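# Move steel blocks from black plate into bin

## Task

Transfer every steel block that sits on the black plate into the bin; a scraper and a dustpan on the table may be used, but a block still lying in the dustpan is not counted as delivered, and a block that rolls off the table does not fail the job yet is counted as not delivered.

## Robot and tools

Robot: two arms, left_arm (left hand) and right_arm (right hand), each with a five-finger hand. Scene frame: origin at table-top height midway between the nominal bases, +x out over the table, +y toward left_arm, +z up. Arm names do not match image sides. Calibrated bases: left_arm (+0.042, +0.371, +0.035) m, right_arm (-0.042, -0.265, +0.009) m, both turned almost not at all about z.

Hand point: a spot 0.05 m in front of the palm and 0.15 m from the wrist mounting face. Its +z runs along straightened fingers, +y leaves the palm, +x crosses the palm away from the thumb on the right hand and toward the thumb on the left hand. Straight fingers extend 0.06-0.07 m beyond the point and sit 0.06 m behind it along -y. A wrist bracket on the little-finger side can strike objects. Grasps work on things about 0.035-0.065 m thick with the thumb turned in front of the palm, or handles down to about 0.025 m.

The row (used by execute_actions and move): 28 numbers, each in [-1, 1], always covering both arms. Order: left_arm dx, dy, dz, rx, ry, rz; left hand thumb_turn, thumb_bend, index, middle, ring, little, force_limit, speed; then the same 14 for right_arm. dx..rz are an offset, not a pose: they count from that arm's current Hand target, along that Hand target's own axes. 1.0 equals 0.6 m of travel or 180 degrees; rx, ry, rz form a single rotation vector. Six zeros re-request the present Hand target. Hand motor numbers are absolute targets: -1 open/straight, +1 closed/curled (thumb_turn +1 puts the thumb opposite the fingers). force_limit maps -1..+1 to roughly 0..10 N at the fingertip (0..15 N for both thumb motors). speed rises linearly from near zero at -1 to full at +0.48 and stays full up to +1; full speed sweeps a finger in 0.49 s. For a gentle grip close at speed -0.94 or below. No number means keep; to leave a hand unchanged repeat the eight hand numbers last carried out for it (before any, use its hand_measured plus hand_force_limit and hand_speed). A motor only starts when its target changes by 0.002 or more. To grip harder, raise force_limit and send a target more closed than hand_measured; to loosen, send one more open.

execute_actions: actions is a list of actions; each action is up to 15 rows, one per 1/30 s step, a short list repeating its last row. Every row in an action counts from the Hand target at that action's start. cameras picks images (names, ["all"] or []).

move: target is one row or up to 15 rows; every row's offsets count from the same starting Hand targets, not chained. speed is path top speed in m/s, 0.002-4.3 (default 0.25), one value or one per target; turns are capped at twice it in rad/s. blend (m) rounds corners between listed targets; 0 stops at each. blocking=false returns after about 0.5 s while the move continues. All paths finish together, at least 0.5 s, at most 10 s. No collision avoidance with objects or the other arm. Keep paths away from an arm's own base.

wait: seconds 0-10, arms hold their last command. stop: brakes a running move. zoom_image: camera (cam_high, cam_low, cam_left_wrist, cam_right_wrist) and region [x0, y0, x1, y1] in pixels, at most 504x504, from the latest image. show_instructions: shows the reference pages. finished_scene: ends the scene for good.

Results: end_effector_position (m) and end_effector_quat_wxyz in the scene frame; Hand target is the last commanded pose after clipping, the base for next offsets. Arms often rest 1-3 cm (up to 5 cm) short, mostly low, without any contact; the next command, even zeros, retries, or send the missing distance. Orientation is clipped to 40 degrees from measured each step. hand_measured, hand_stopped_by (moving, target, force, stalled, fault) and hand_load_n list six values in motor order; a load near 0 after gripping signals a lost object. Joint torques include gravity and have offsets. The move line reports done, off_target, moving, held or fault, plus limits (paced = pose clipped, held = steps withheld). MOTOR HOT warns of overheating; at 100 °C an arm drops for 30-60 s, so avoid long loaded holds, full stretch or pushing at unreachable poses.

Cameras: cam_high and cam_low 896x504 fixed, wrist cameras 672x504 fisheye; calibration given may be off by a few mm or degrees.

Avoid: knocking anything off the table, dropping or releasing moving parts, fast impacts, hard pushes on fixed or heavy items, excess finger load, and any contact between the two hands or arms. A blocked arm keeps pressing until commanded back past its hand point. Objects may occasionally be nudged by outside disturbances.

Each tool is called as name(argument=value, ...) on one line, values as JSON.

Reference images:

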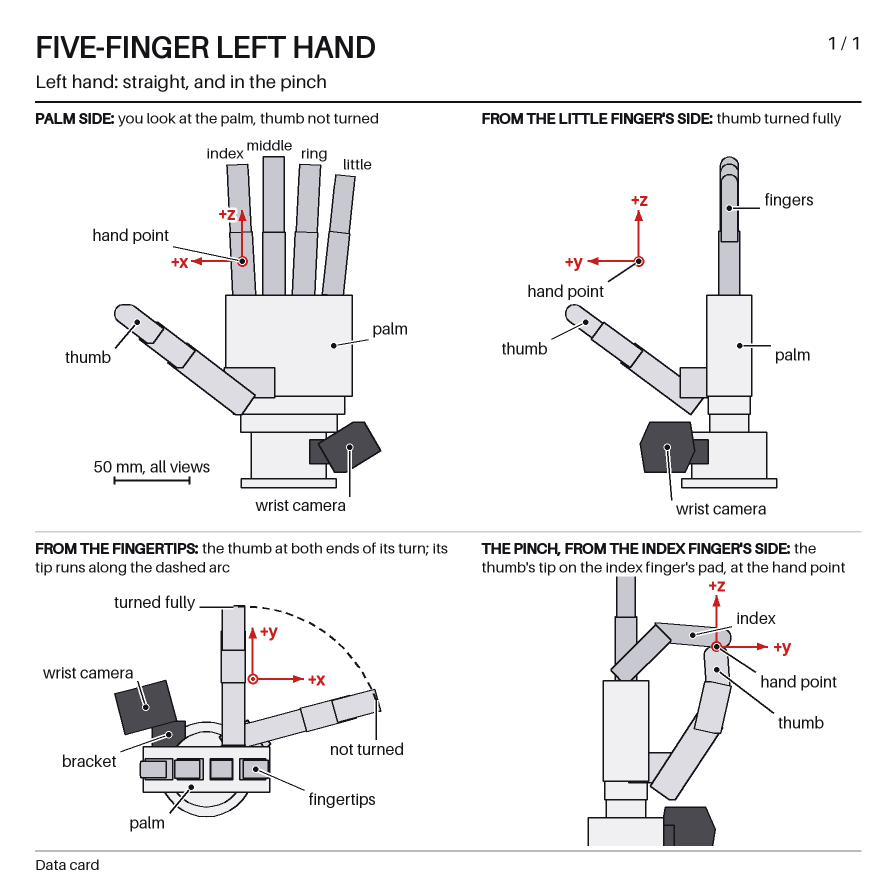

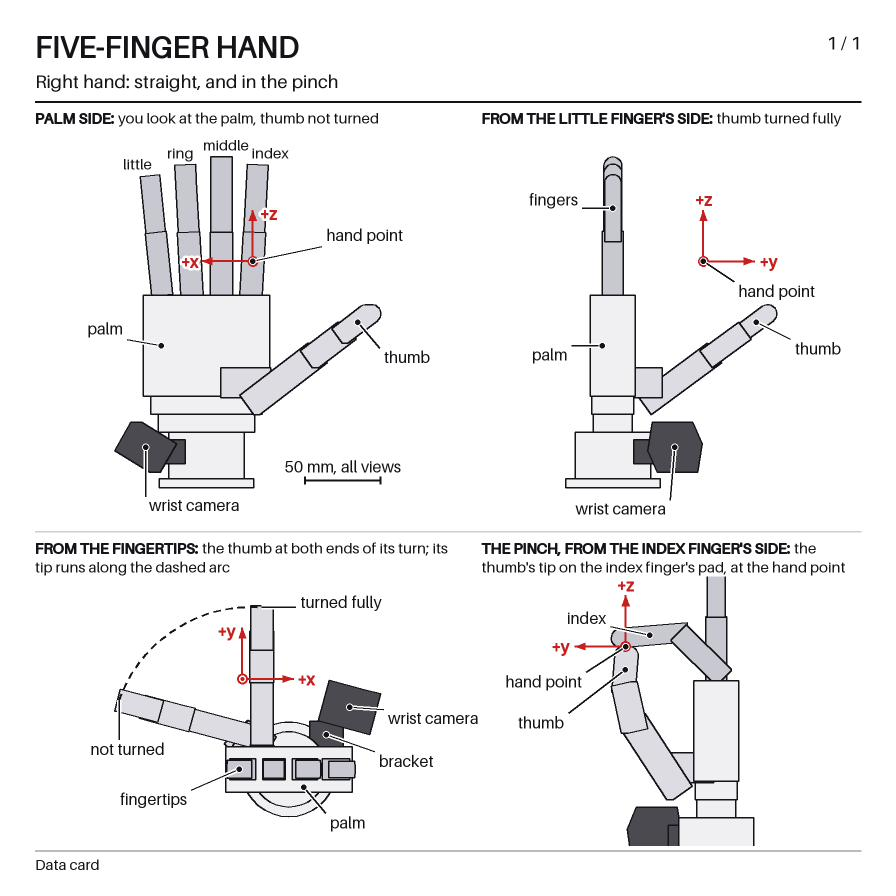

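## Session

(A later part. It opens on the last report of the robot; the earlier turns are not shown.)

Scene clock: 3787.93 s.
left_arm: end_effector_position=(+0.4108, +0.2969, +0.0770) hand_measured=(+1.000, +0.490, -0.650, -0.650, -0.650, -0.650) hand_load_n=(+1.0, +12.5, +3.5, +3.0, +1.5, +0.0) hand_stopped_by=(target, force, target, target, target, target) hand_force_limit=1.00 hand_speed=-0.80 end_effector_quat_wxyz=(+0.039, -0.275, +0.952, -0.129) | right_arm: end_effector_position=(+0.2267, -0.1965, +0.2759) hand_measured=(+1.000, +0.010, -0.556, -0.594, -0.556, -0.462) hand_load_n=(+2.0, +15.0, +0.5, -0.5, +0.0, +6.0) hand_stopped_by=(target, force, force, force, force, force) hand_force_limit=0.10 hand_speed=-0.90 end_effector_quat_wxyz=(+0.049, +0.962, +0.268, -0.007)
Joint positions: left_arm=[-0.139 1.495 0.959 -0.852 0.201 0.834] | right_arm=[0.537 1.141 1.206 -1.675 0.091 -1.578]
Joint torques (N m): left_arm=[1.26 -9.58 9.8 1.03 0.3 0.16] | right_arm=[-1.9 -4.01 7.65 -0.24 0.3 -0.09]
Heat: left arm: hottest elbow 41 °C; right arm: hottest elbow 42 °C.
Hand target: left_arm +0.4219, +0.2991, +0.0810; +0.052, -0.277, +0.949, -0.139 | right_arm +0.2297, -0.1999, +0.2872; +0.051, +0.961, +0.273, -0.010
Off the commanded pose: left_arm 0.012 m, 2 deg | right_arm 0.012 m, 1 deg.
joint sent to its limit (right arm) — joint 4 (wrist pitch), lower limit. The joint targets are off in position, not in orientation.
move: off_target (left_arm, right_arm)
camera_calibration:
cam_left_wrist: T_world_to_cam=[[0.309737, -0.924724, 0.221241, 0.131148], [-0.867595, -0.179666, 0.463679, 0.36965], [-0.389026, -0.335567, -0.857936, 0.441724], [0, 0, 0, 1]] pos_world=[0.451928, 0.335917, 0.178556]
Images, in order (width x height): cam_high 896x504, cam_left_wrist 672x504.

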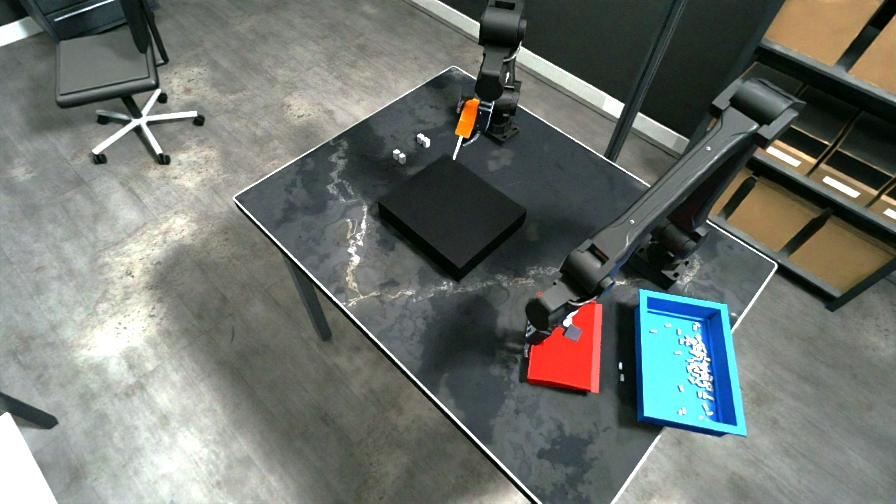

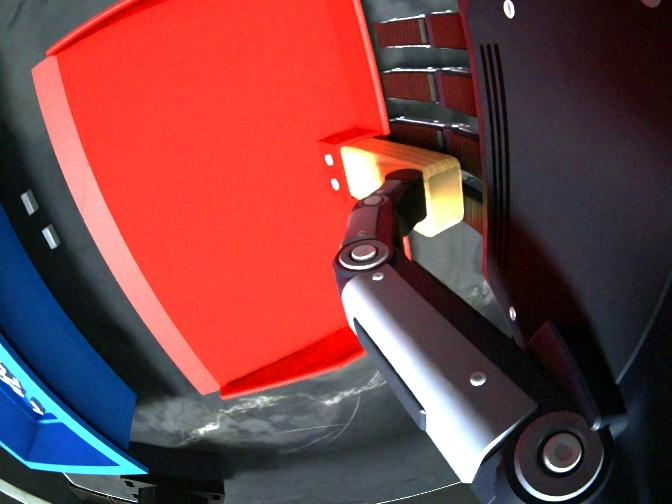

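move(target=[0,0.0073,0.0239,0,0,0,1,0.65,-0.65,-0.65,-0.65,-0.65,1.0,-0.8,0,0,0,0,0,0,1,0.8,-0.2,-0.2,-0.2,-0.3,0.1,-0.9], speed=0.03, cameras=["cam_left_wrist","cam_high"])

zoom_image(camera="cam_high", region=[500, 270, 640, 410])

Scene clock: 3792.30 s.
left_arm: end_effector_position=(+0.4150, +0.2957, +0.0744) hand_measured=(+1.000, +0.490, -0.650, -0.650, -0.650, -0.650) hand_load_n=(+1.0, +11.5, +2.0, +1.0, +1.0, -0.5) hand_stopped_by=(target, force, target, target, target, target) hand_force_limit=1.00 hand_speed=-0.80 end_effector_quat_wxyz=(+0.046, -0.279, +0.949, -0.137) | right_arm: end_effector_position=(+0.2267, -0.1965, +0.2759) hand_measured=(+1.000, +0.010, -0.556, -0.594, -0.556, -0.462) hand_load_n=(+2.5, +15.0, +0.5, +0.0, +0.0, +6.5) hand_stopped_by=(target, force, force, force, force, force) hand_force_limit=0.10 hand_speed=-0.90 end_effector_quat_wxyz=(+0.049, +0.962, +0.268, -0.007)
Joint positions: left_arm=[-0.136 1.496 0.953 -0.825 0.207 0.826] | right_arm=[0.537 1.141 1.206 -1.675 0.091 -1.578]
Joint torques (N m): left_arm=[1.38 -7.88 8.46 1.69 0.13 0.16] | right_arm=[-1.85 -4.01 7.62 -0.28 0.3 -0.09]
Heat: left arm: hottest elbow 41 °C; right arm: hottest elbow 42 °C.
Hand target: left_arm +0.4221, +0.2993, +0.0660; +0.052, -0.277, +0.949, -0.139 | right_arm +0.2297, -0.1999, +0.2872; +0.051, +0.961, +0.273, -0.010
Off the commanded pose: left_arm 0.012 m, 1 deg | right_arm 0.012 m, 1 deg.
joint sent to its limit (right arm) — joint 4 (wrist pitch), lower limit. The joint targets are off in position, not in orientation.
move: off_target (left_arm, right_arm)
camera_calibration:
cam_left_wrist: T_world_to_cam=[[0.314425, -0.919503, 0.235904, 0.124714], [-0.873709, -0.183149, 0.450653, 0.378884], [-0.371172, -0.347808, -0.860965, 0.43721], [0, 0, 0, 1]] pos_world=[0.454101, 0.336133, 0.176256]
Images, in order (width x height): cam_high 896x504, cam_left_wrist 672x504.

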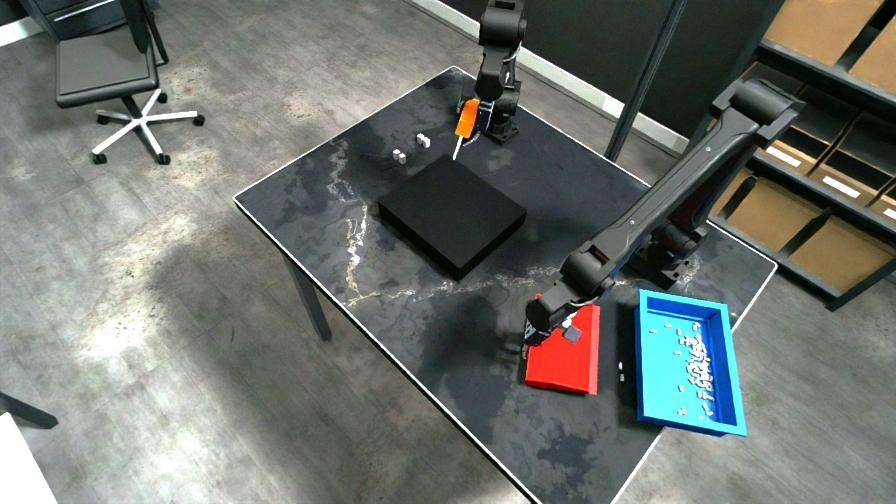

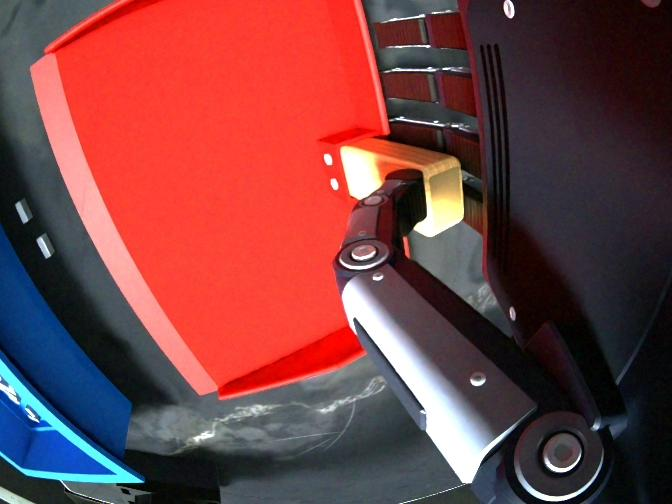

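Scaled by 3.600.

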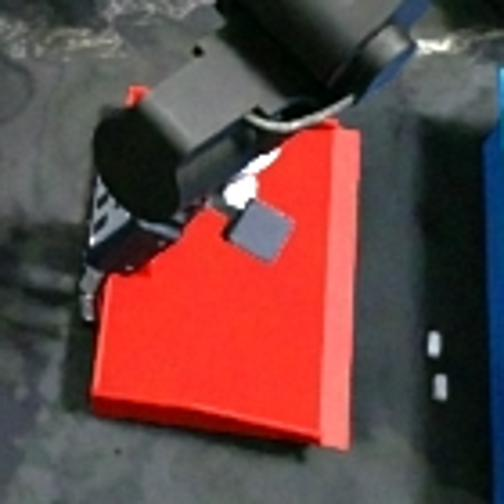

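execute_actions(actions=[], cameras=["cam_high","cam_left_wrist"])

Scene clock: 3812.83 s.
left_arm: end_effector_position=(+0.4150, +0.2957, +0.0744) hand_measured=(+1.000, +0.490, -0.650, -0.650, -0.650, -0.650) hand_load_n=(+1.0, +12.0, +2.0, +1.0, +1.0, +0.0) hand_stopped_by=(target, force, target, target, target, target) hand_force_limit=1.00 hand_speed=-0.80 end_effector_quat_wxyz=(+0.046, -0.279, +0.949, -0.137) | right_arm: end_effector_position=(+0.2267, -0.1965, +0.2759) hand_measured=(+1.000, +0.010, -0.556, -0.594, -0.556, -0.462) hand_load_n=(+2.0, +15.0, +0.5, +0.0, +0.5, +6.0) hand_stopped_by=(target, force, force, force, force, force) hand_force_limit=0.10 hand_speed=-0.90 end_effector_quat_wxyz=(+0.049, +0.962, +0.268, -0.007)
Joint positions: left_arm=[-0.136 1.496 0.953 -0.825 0.207 0.826] | right_arm=[0.537 1.141 1.206 -1.675 0.091 -1.578]
Joint velocities: within noise
Joint torques (N m): left_arm=[1.32 -7.82 8.46 1.68 0.14 0.17] | right_arm=[-1.9 -4.07 7.64 -0.27 0.3 -0.09]
Heat: left arm: hottest elbow 41 °C; right arm: hottest elbow 42 °C.
Hand target: left_arm +0.4221, +0.2993, +0.0660; +0.052, -0.277, +0.949, -0.139 | right_arm +0.2297, -0.1999, +0.2872; +0.051, +0.961, +0.273, -0.010
Off the commanded pose: left_arm 0.012 m, 1 deg | right_arm 0.012 m, 1 deg.
camera_calibration:
cam_left_wrist: T_world_to_cam=[[0.314425, -0.919503, 0.235904, 0.124714], [-0.873709, -0.183149, 0.450653, 0.378884], [-0.371172, -0.347808, -0.860965, 0.43721], [0, 0, 0, 1]] pos_world=[0.454101, 0.336133, 0.176256]
Images, in order (width x height): cam_high 896x504, cam_left_wrist 672x504.

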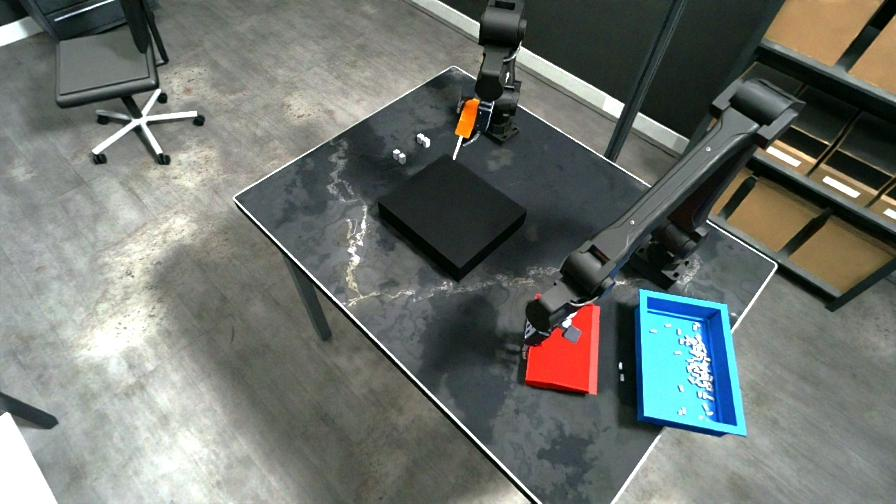

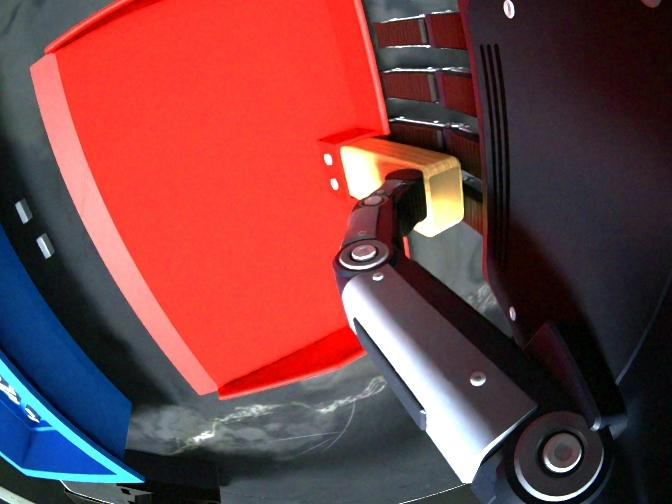

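move(target=[-0.0013,0.0717,-0.022,0,0,0,1,0.65,-0.65,-0.65,-0.65,-0.65,1,-0.8,0,0,0,0,0,0,1,0.8,-0.2,-0.2,-0.2,-0.3,0.1,-0.9], speed=0.05, cameras=["cam_high","cam_left_wrist"])

Scene clock: 3818.87 s.
left_arm: end_effector_position=(+0.4048, +0.3220, +0.0730) hand_measured=(+1.000, +0.490, -0.650, -0.650, -0.650, -0.650) hand_load_n=(+1.0, +12.0, +4.5, +4.0, +2.0, +0.0) hand_stopped_by=(target, force, target, target, target, target) hand_force_limit=1.00 hand_speed=-0.80 end_effector_quat_wxyz=(+0.051, -0.285, +0.945, -0.154) | right_arm: end_effector_position=(+0.2267, -0.1965, +0.2759) hand_measured=(+1.000, +0.010, -0.556, -0.594, -0.556, -0.462) hand_load_n=(+2.5, +15.0, +0.5, +0.0, +0.0, +6.0) hand_stopped_by=(target, force, force, force, force, force) hand_force_limit=0.10 hand_speed=-0.90 end_effector_quat_wxyz=(+0.049, +0.962, +0.268, -0.007)
Joint positions: left_arm=[-0.056 1.453 0.901 -0.808 0.25 0.886] | right_arm=[0.537 1.141 1.206 -1.675 0.091 -1.578]
Joint torques (N m): left_arm=[1.79 -8.88 6.95 0.36 -0.37 0.39] | right_arm=[-1.73 -3.96 7.66 -0.28 0.29 -0.08]
Heat: left arm: hottest elbow 41 °C; right arm: hottest elbow 42 °C.
Hand target: left_arm +0.3985, +0.3376, +0.0661; +0.052, -0.277, +0.949, -0.139 | right_arm +0.2297, -0.1999, +0.2872; +0.051, +0.961, +0.273, -0.010
Off the commanded pose: left_arm 0.018 m, 2 deg | right_arm 0.012 m, 1 deg.
joint sent to its limit (right arm) — joint 4 (wrist pitch), lower limit. The joint targets are off in position, not in orientation.
move: off_target (left_arm, right_arm)
camera_calibration:
cam_left_wrist: T_world_to_cam=[[0.322628, -0.906914, 0.270959, 0.142565], [-0.879064, -0.180956, 0.441023, 0.37756], [-0.350938, -0.380477, -0.855617, 0.443289], [0, 0, 0, 1]] pos_world=[0.441472, 0.366277, 0.174143]
Images, in order (width x height): cam_high 896x504, cam_left_wrist 672x504.

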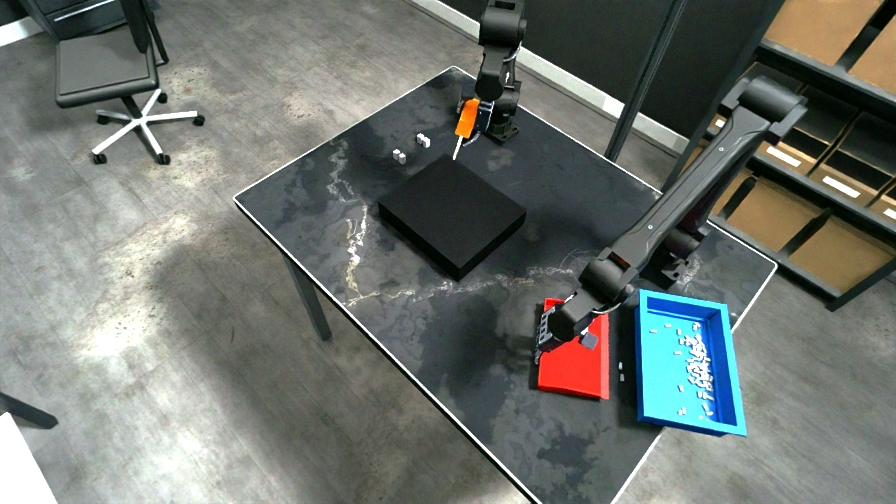

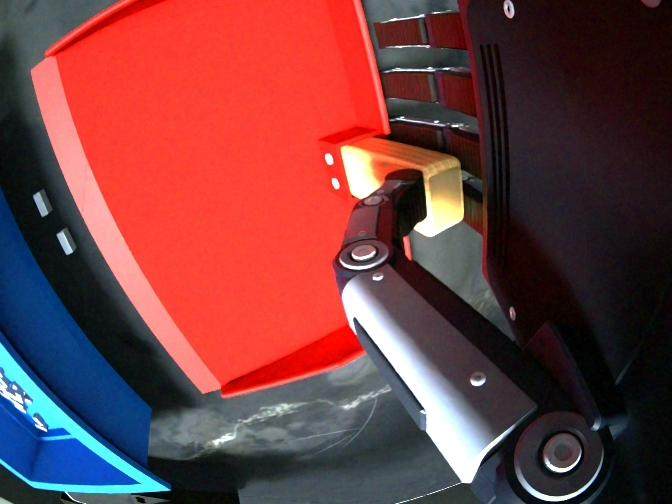

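move(target=[-0.0008,0.0478,-0.0146,0,0,0,1,0.65,-0.65,-0.65,-0.65,-0.65,1,-0.8,0,0,0,0,0,0,1,0.8,-0.2,-0.2,-0.2,-0.3,0.1,-0.9], speed=0.05, cameras=["cam_high","cam_left_wrist"])

zoom_image(camera="cam_high", region=[530, 280, 690, 440])

Scene clock: 3823.37 s.
left_arm: end_effector_position=(+0.3924, +0.3483, +0.0723) hand_measured=(+1.000, +0.490, -0.650, -0.650, -0.650, -0.650) hand_load_n=(+1.0, +12.5, +5.0, +4.5, +1.0, +0.0) hand_stopped_by=(target, force, target, target, target, target) hand_force_limit=1.00 hand_speed=-0.80 end_effector_quat_wxyz=(+0.055, -0.287, +0.943, -0.156) | right_arm: end_effector_position=(+0.2267, -0.1965, +0.2759) hand_measured=(+1.000, +0.010, -0.556, -0.594, -0.556, -0.462) hand_load_n=(+2.5, +15.0, +0.5, +0.0, +0.0, +6.5) hand_stopped_by=(target, force, force, force, force, force) hand_force_limit=0.10 hand_speed=-0.90 end_effector_quat_wxyz=(+0.049, +0.962, +0.268, -0.007)
Joint positions: left_arm=[0.013 1.416 0.861 -0.812 0.264 0.949] | right_arm=[0.537 1.141 1.206 -1.675 0.091 -1.578]
Joint torques (N m): left_arm=[1.67 -8.29 6.95 -0.12 -0.42 0.42] | right_arm=[-1.9 -4.13 7.64 -0.24 0.3 -0.09]
Heat: left arm: hottest elbow 40 °C; right arm: hottest elbow 42 °C.
Hand target: left_arm +0.3826, +0.3630, +0.0661; +0.052, -0.277, +0.949, -0.139 | right_arm +0.2297, -0.1999, +0.2872; +0.051, +0.961, +0.273, -0.010
Off the commanded pose: left_arm 0.019 m, 2 deg | right_arm 0.012 m, 1 deg.
joint sent to its limit (right arm) — joint 4 (wrist pitch), lower limit. The joint targets are off in position, not in orientation.
move: off_target (left_arm, right_arm)
camera_calibration:
cam_left_wrist: T_world_to_cam=[[0.326414, -0.904386, 0.274846, 0.167903], [-0.881466, -0.186259, 0.433964, 0.37492], [-0.341278, -0.38392, -0.857983, 0.445923], [0, 0, 0, 1]] pos_world=[0.427857, 0.39288, 0.173745]
Images, in order (width x height): cam_high 896x504, cam_left_wrist 672x504.

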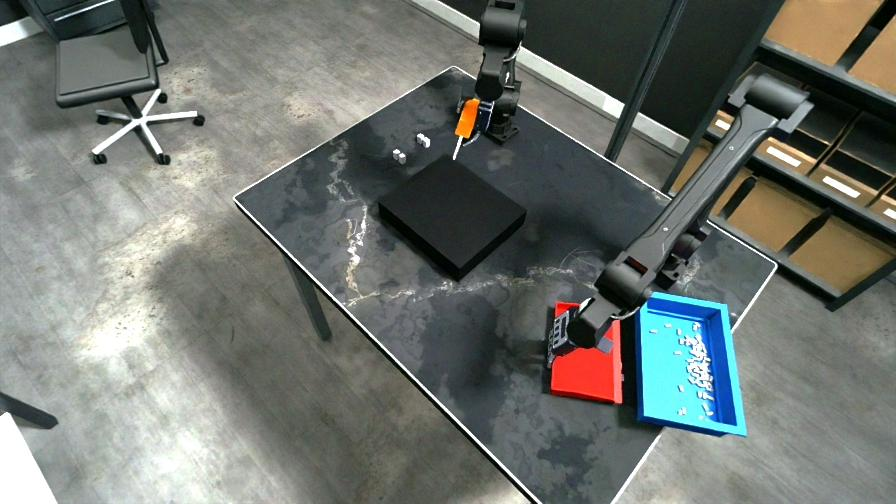

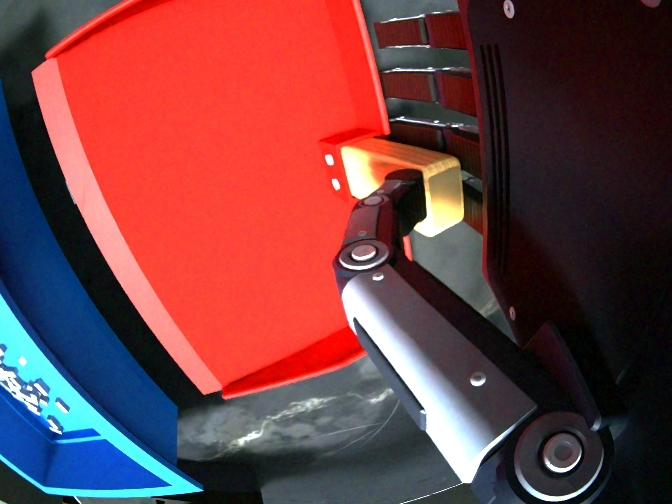

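Scaled by 3.150.

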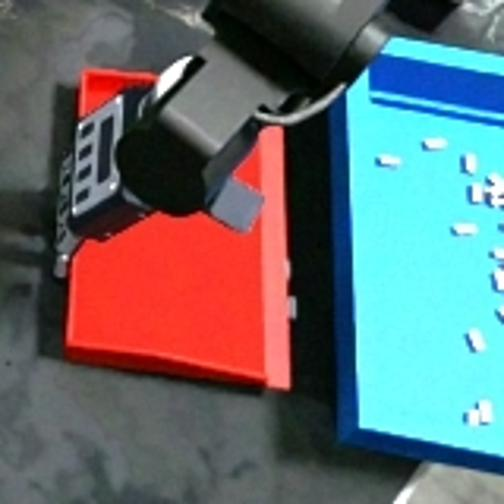

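move(target=[-0.0008,0.0398,-0.0122,0,0,0,1,0.65,-0.65,-0.65,-0.65,-0.65,1,-0.8,0,0,0,0,0,0,1,0.8,-0.2,-0.2,-0.2,-0.3,0.1,-0.9], speed=0.05, cameras=["cam_high","cam_left_wrist"])

zoom_image(camera="cam_high", region=[530, 280, 690, 440])

zoom_image(camera="cam_left_wrist", region=[0, 80, 220, 300])

Scene clock: 3828.33 s.
left_arm: end_effector_position=(+0.3797, +0.3699, +0.0721) hand_measured=(+1.000, +0.490, -0.650, -0.650, -0.650, -0.650) hand_load_n=(+1.5, +12.5, +5.5, +4.5, +1.5, +0.0) hand_stopped_by=(target, force, target, target, target, target) hand_force_limit=1.00 hand_speed=-0.80 end_effector_quat_wxyz=(+0.056, -0.287, +0.944, -0.155) | right_arm: end_effector_position=(+0.2267, -0.1965, +0.2759) hand_measured=(+1.000, +0.010, -0.556, -0.594, -0.556, -0.462) hand_load_n=(+2.5, +15.0, +0.5, +0.0, +0.0, +6.0) hand_stopped_by=(target, force, force, force, force, force) hand_force_limit=0.10 hand_speed=-0.90 end_effector_quat_wxyz=(+0.049, +0.962, +0.268, -0.007)
Joint positions: left_arm=[0.073 1.387 0.832 -0.828 0.275 1.01] | right_arm=[0.537 1.141 1.206 -1.675 0.091 -1.578]
Joint torques (N m): left_arm=[1.73 -7.82 6.93 -0.13 -0.42 0.44] | right_arm=[-1.85 -4.01 7.64 -0.25 0.3 -0.08]
Heat: left arm: hottest elbow 40 °C; right arm: hottest elbow 42 °C.
Hand target: left_arm +0.3695, +0.3843, +0.0661; +0.052, -0.277, +0.949, -0.139 | right_arm +0.2297, -0.1999, +0.2872; +0.051, +0.961, +0.273, -0.010
Off the commanded pose: left_arm 0.019 m, 2 deg | right_arm 0.012 m, 1 deg.
joint sent to its limit (right arm) — joint 4 (wrist pitch), lower limit. The joint targets are off in position, not in orientation.
move: off_target (left_arm, right_arm)
camera_calibration:
cam_left_wrist: T_world_to_cam=[[0.325924, -0.904732, 0.274288, 0.192054], [-0.881921, -0.186447, 0.432959, 0.368232], [-0.340571, -0.383012, -0.858669, 0.449245], [0, 0, 0, 1]] pos_world=[0.415156, 0.414479, 0.173646]
Images, in order (width x height): cam_high 896x504, cam_left_wrist 672x504.

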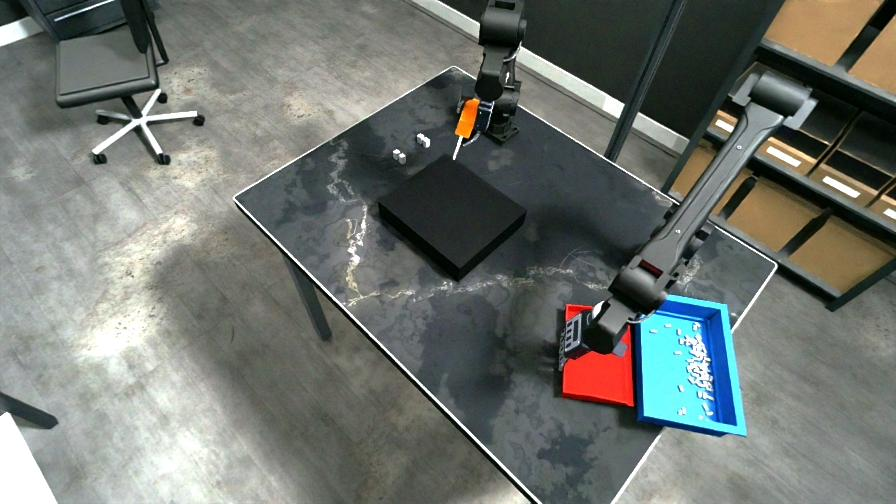

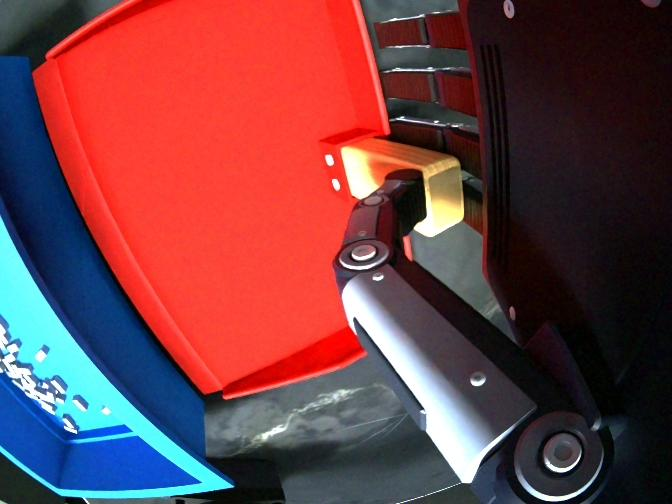

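Scaled by 3.150.

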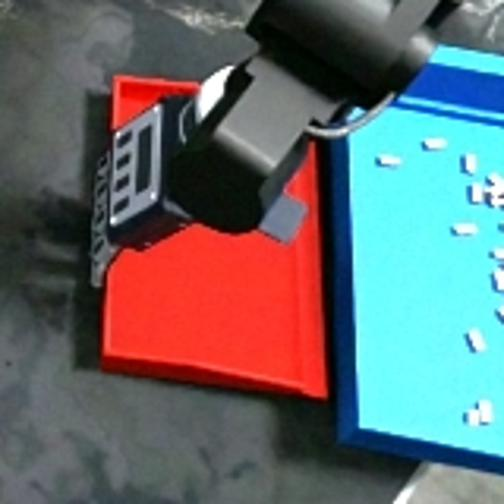

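Scaled by 2.291 from the camera's 672x504 image, which has a finer 960x720 frame.

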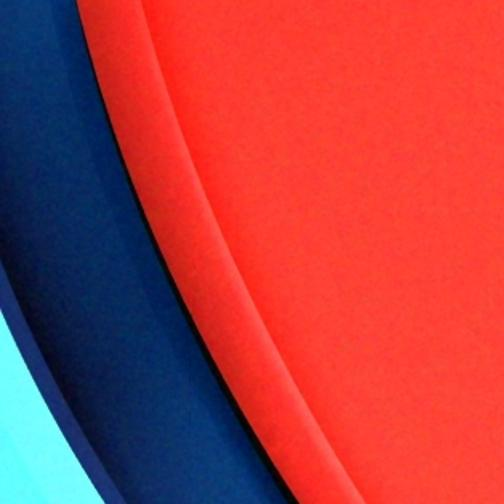

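zoom_image(camera="cam_left_wrist", region=[20, 140, 120, 240])

zoom_image(camera="cam_high", region=[600, 330, 660, 420])

Scaled by 5.040 from the camera's 672x504 image, which has a finer 960x720 frame.

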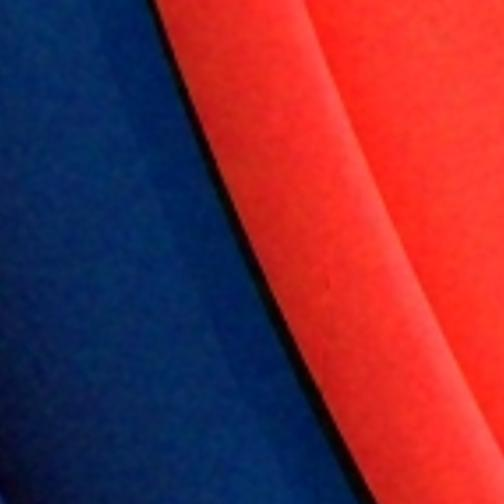

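Scaled by 5.600.

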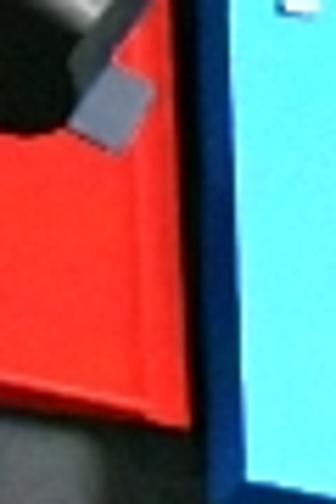

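move(target=[[-0.0007,-0.0098,-0.0318,0,0,0,1,0.65,-0.65,-0.65,-0.65,-0.65,1,-0.8,0,0,0,0,0,0,1,0.8,-0.2,-0.2,-0.2,-0.3,0.1,-0.9],[0.0006,-0.1,-0.007,0.033,0,0,1,0.65,-0.65,-0.65,-0.65,-0.65,1,-0.8,0,0,0,0,0,0,1,0.8,-0.2,-0.2,-0.2,-0.3,0.1,-0.9]], speed=0.06, cameras=["cam_high","cam_left_wrist"])

zoom_image(camera="cam_high", region=[540, 290, 680, 430])

Scene clock: 3845.77 s.
left_arm: end_effector_position=(+0.3771, +0.3402, +0.0753) hand_measured=(+1.000, +0.490, -0.650, -0.650, -0.650, -0.650) hand_load_n=(+1.0, +12.5, +3.0, +3.0, +2.0, +0.0) hand_stopped_by=(target, force, target, target, target, target) hand_force_limit=1.00 hand_speed=-0.80 end_effector_quat_wxyz=(+0.044, -0.268, +0.946, -0.176) | right_arm: end_effector_position=(+0.2267, -0.1965, +0.2759) hand_measured=(+1.000, +0.010, -0.556, -0.594, -0.556, -0.462) hand_load_n=(+2.5, +15.0, +0.5, +0.0, +0.0, +6.0) hand_stopped_by=(target, force, force, force, force, force) hand_force_limit=0.10 hand_speed=-0.90 end_effector_quat_wxyz=(+0.049, +0.962, +0.268, -0.007)
Joint positions: left_arm=[0.011 1.381 0.832 -0.832 0.313 0.984] | right_arm=[0.537 1.141 1.206 -1.675 0.091 -1.578]
Joint torques (N m): left_arm=[0.32 -7.36 12.19 1.13 0.4 -0.09] | right_arm=[-1.85 -4.01 7.61 -0.24 0.3 -0.08]
Heat: left arm: hottest elbow 39 °C; right arm: hottest elbow 42 °C.
Hand target: left_arm +0.3992, +0.3366, +0.0877; +0.066, -0.274, +0.941, -0.188 | right_arm +0.2297, -0.1999, +0.2872; +0.051, +0.961, +0.273, -0.010
Off the commanded pose: left_arm 0.026 m, 3 deg | right_arm 0.012 m, 1 deg.
joint sent to its limit (right arm) — joint 4 (wrist pitch), lower limit. The joint targets are off in position, not in orientation.
move: off_target (left_arm, right_arm)
camera_calibration:
cam_left_wrist: T_world_to_cam=[[0.287482, -0.905803, 0.311246, 0.177246], [-0.886718, -0.128865, 0.443988, 0.340463], [-0.362057, -0.403626, -0.840238, 0.45338], [0, 0, 0, 1]] pos_world=[0.415089, 0.387419, 0.174619]
Images, in order (width x height): cam_high 896x504, cam_left_wrist 672x504.

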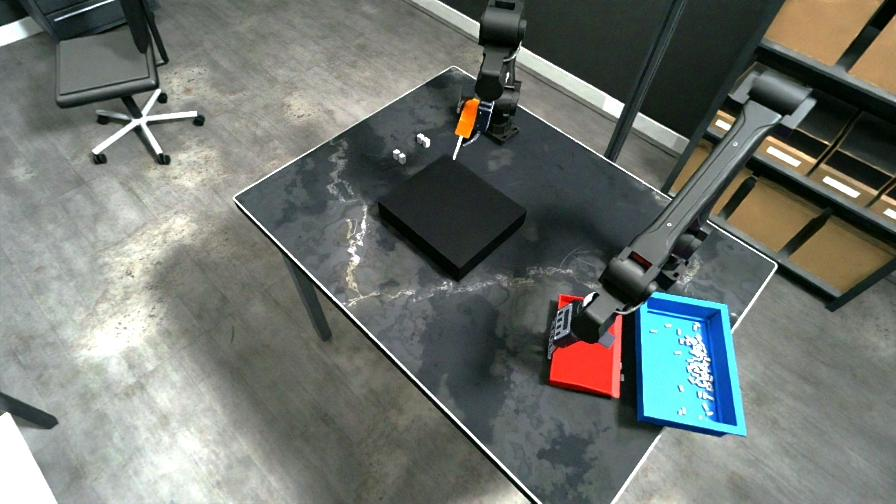

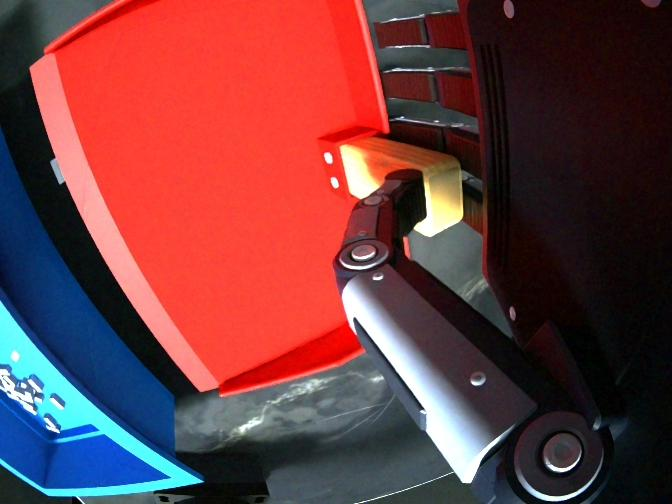

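Scaled by 3.600.

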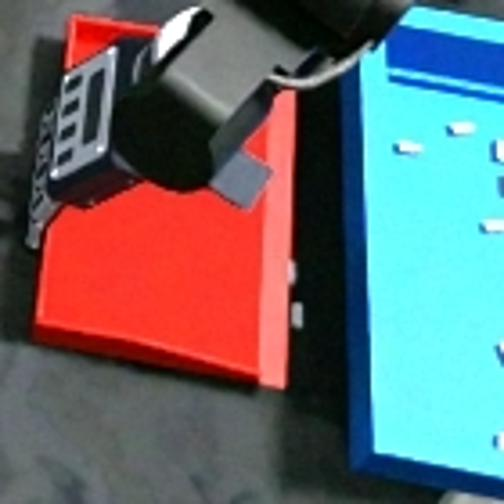

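move(target=[0.0005,-0.0712,0.003,0,0,0,1,0.65,-0.65,-0.65,-0.65,-0.65,1,-0.8,0,0,0,0,0,0,1,0.8,-0.2,-0.2,-0.2,-0.3,0.1,-0.9], speed=0.06, cameras=["cam_high","cam_left_wrist"])

zoom_image(camera="cam_high", region=[530, 280, 670, 420])

Scene clock: 3852.47 s.
left_arm: end_effector_position=(+0.3856, +0.3082, +0.0782) hand_measured=(+1.000, +0.490, -0.650, -0.650, -0.650, -0.650) hand_load_n=(+1.0, +12.5, +3.0, +3.0, +2.0, +0.0) hand_stopped_by=(target, force, target, target, target, target) hand_force_limit=1.00 hand_speed=-0.80 end_effector_quat_wxyz=(+0.035, -0.268, +0.947, -0.173) | right_arm: end_effector_position=(+0.2267, -0.1965, +0.2759) hand_measured=(+1.000, +0.010, -0.556, -0.594, -0.556, -0.462) hand_load_n=(+2.5, +15.0, +0.5, +0.0, +0.0, +6.5) hand_stopped_by=(target, force, force, force, force, force) hand_force_limit=0.10 hand_speed=-0.90 end_effector_quat_wxyz=(+0.049, +0.962, +0.268, -0.007)
Joint positions: left_arm=[-0.076 1.412 0.87 -0.832 0.296 0.897] | right_arm=[0.537 1.141 1.206 -1.675 0.091 -1.578]
Joint torques (N m): left_arm=[0.56 -7.88 15.58 0.39 0.2 -0.09] | right_arm=[-1.85 -4.01 7.64 -0.27 0.29 -0.09]
Heat: left arm: hottest elbow 39 °C; right arm: hottest elbow 42 °C.
Hand target: left_arm +0.4203, +0.3026, +0.1027; +0.066, -0.274, +0.941, -0.188 | right_arm +0.2297, -0.1999, +0.2872; +0.051, +0.961, +0.273, -0.010
Off the commanded pose: left_arm 0.043 m, 4 deg | right_arm 0.012 m, 1 deg.
joint sent to its limit (right arm) — joint 4 (wrist pitch), lower limit. The joint targets are off in position, not in orientation.
move: off_target (left_arm, right_arm)
camera_calibration:
cam_left_wrist: T_world_to_cam=[[0.291045, -0.90691, 0.304641, 0.14432], [-0.878633, -0.127387, 0.460191, 0.337693], [-0.378545, -0.401604, -0.833917, 0.451224], [0, 0, 0, 1]] pos_world=[0.425513, 0.355117, 0.176914]
Images, in order (width x height): cam_high 896x504, cam_left_wrist 672x504.

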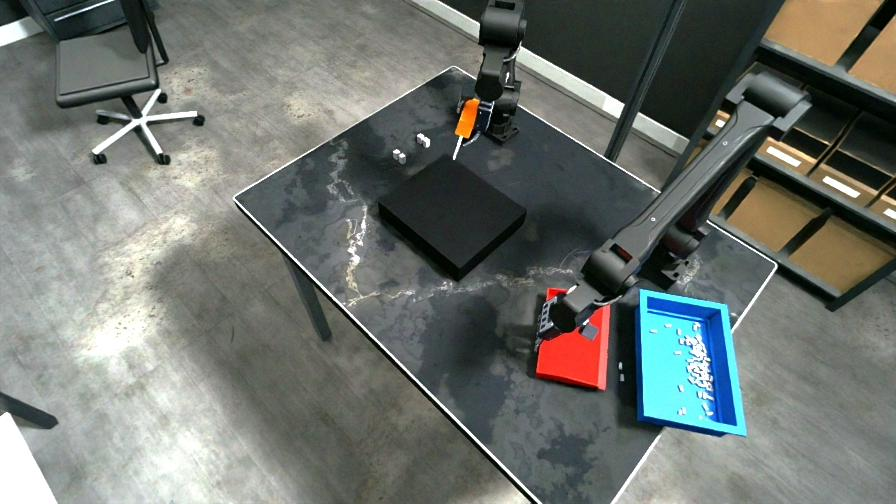

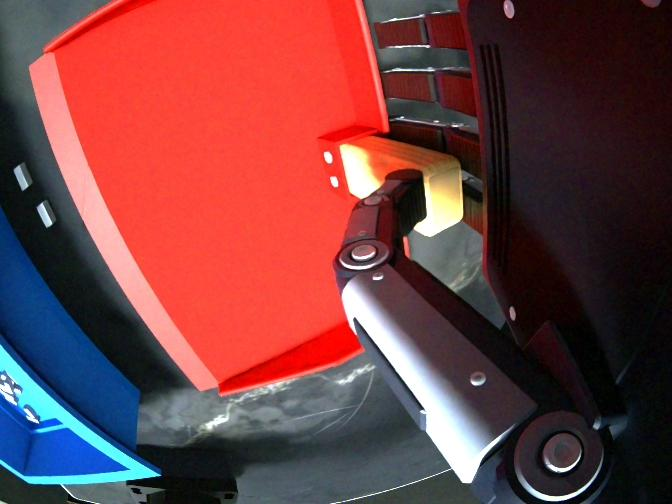

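Scaled by 3.600.

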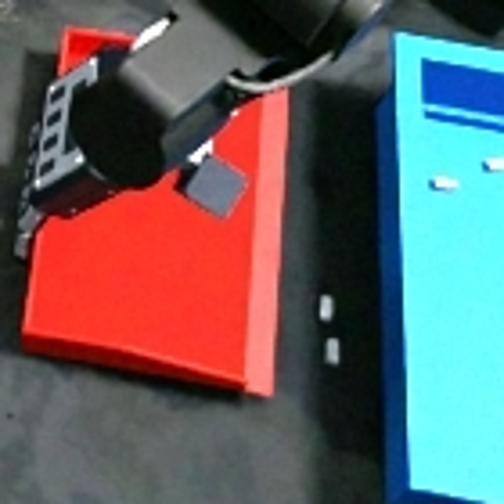

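move(target=[0.0004,0.015,0.022,0.044,-0.012,0,1,0.65,-0.65,-0.65,-0.65,-0.65,1,-0.8,0,0,0,0,0,0,1,0.8,-0.2,-0.2,-0.2,-0.3,0.1,-0.9], speed=0.05, cameras=["cam_high","cam_left_wrist"])

zoom_image(camera="cam_high", region=[530, 280, 670, 420])

Scene clock: 3863.13 s.
left_arm: end_effector_position=(+0.4039, +0.3053, +0.0685) hand_measured=(+1.000, +0.490, -0.650, -0.650, -0.650, -0.650) hand_load_n=(+1.0, +12.0, +3.0, +2.5, +2.0, +0.0) hand_stopped_by=(target, force, target, target, target, target) hand_force_limit=1.00 hand_speed=-0.80 end_effector_quat_wxyz=(+0.072, -0.271, +0.932, -0.230) | right_arm: end_effector_position=(+0.2267, -0.1965, +0.2759) hand_measured=(+1.000, +0.010, -0.556, -0.594, -0.556, -0.462) hand_load_n=(+2.0, +15.5, +0.5, +0.0, +0.0, +6.5) hand_stopped_by=(target, force, force, force, force, force) hand_force_limit=0.10 hand_speed=-0.90 end_effector_quat_wxyz=(+0.049, +0.962, +0.268, -0.007)
Joint positions: left_arm=[-0.032 1.404 0.82 -0.682 0.387 0.897] | right_arm=[0.537 1.141 1.206 -1.675 0.091 -1.578]
Joint torques (N m): left_arm=[1.38 -11.22 9.72 1.57 0.6 0.01] | right_arm=[-1.9 -3.9 7.65 -0.25 0.3 -0.08]
Heat: left arm: hottest elbow 41 °C; right arm: hottest elbow 42 °C.
Hand target: left_arm +0.4187, +0.3053, +0.0870; +0.103, -0.272, +0.924, -0.247 | right_arm +0.2297, -0.1999, +0.2872; +0.051, +0.961, +0.273, -0.010
Off the commanded pose: left_arm 0.024 m, 4 deg | right_arm 0.012 m, 1 deg.
joint sent to its limit (right arm) — joint 4 (wrist pitch), lower limit. The joint targets are off in position, not in orientation.
move: off_target (left_arm, right_arm)
camera_calibration:
cam_left_wrist: T_world_to_cam=[[0.274042, -0.866359, 0.417521, 0.126141], [-0.91853, -0.107144, 0.380556, 0.373293], [-0.284963, -0.487794, -0.825138, 0.436775], [0, 0, 0, 1]] pos_world=[0.432777, 0.362336, 0.165675]
Images, in order (width x height): cam_high 896x504, cam_left_wrist 672x504.

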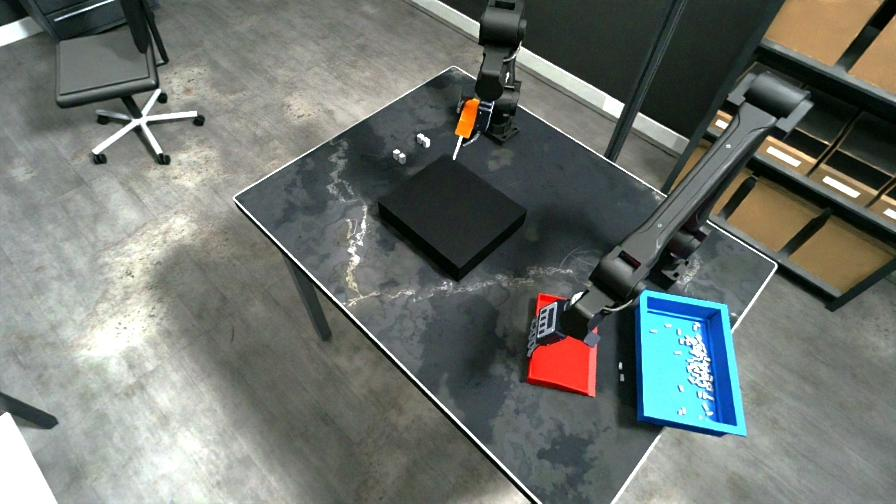

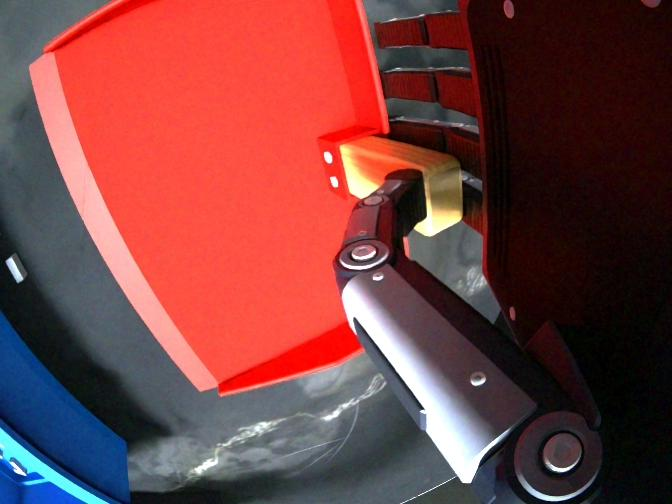

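Scaled by 3.600.

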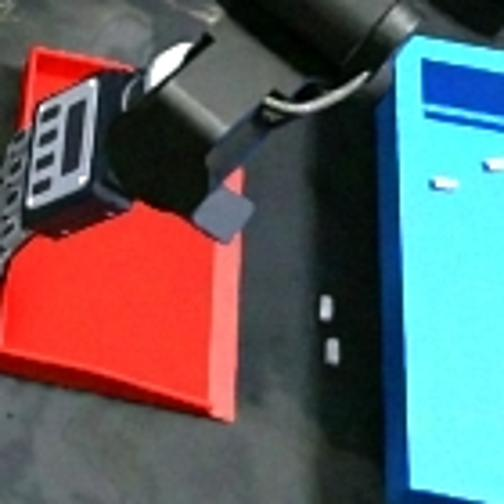

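move(target=[-0.0035,0.1037,-0.054,-0.0016,-0.0143,-0.024,1,0.65,-0.65,-0.65,-0.65,-0.65,1,-0.8,0,0,0,0,0,0,1,0.8,-0.2,-0.2,-0.2,-0.3,0.1,-0.9], speed=0.05, cameras=["cam_high","cam_left_wrist"])

zoom_image(camera="cam_high", region=[530, 280, 670, 420])

Scene clock: 3876.23 s.
left_arm: end_effector_position=(+0.3733, +0.3613, +0.0675) hand_measured=(+1.000, +0.490, -0.650, -0.650, -0.650, -0.650) hand_load_n=(+1.0, +12.0, +2.0, +1.5, +1.5, +0.0) hand_stopped_by=(target, force, target, target, target, target) hand_force_limit=1.00 hand_speed=-0.80 end_effector_quat_wxyz=(+0.090, -0.322, +0.913, -0.233) | right_arm: end_effector_position=(+0.2267, -0.1965, +0.2759) hand_measured=(+1.000, +0.010, -0.556, -0.594, -0.556, -0.462) hand_load_n=(+2.5, +15.0, +0.5, +0.0, +0.0, +6.0) hand_stopped_by=(target, force, force, force, force, force) hand_force_limit=0.10 hand_speed=-0.90 end_effector_quat_wxyz=(+0.049, +0.962, +0.268, -0.007)
Joint positions: left_arm=[0.14 1.309 0.725 -0.69 0.416 0.953] | right_arm=[0.537 1.141 1.206 -1.675 0.091 -1.578]
Joint torques (N m): left_arm=[0.97 -9.11 9.7 0.43 0.61 0.18] | right_arm=[-1.85 -3.96 7.65 -0.27 0.29 -0.08]
Heat: left arm: hottest elbow 41 °C; right arm: hottest elbow 42 °C.
Hand target: left_arm +0.3818, +0.3649, +0.0830; +0.113, -0.313, +0.911, -0.242 | right_arm +0.2297, -0.1999, +0.2872; +0.051, +0.961, +0.273, -0.010
Off the commanded pose: left_arm 0.018 m, 3 deg | right_arm 0.012 m, 1 deg.
joint sent to its limit (right arm) — joint 4 (wrist pitch), lower limit. The joint targets are off in position, not in orientation.
move: off_target (left_arm, right_arm)
camera_calibration:
cam_left_wrist: T_world_to_cam=[[0.363595, -0.825158, 0.432334, 0.134083], [-0.906379, -0.206191, 0.36873, 0.383514], [-0.215117, -0.525926, -0.822877, 0.442167], [0, 0, 0, 1]] pos_world=[0.393975, 0.422264, 0.164468]
Images, in order (width x height): cam_high 896x504, cam_left_wrist 672x504.

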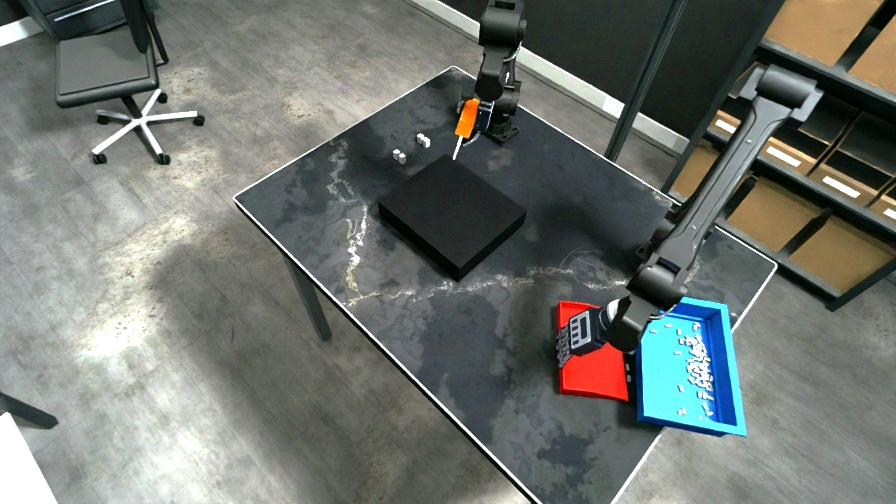

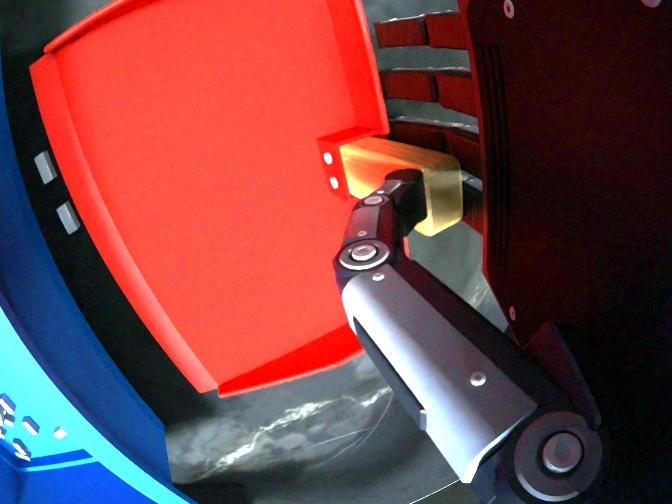

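Scaled by 3.600.

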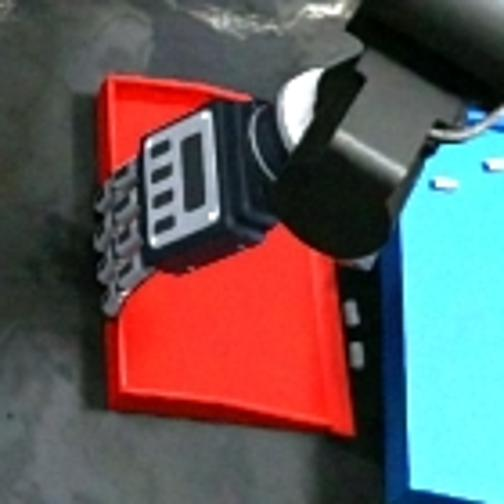

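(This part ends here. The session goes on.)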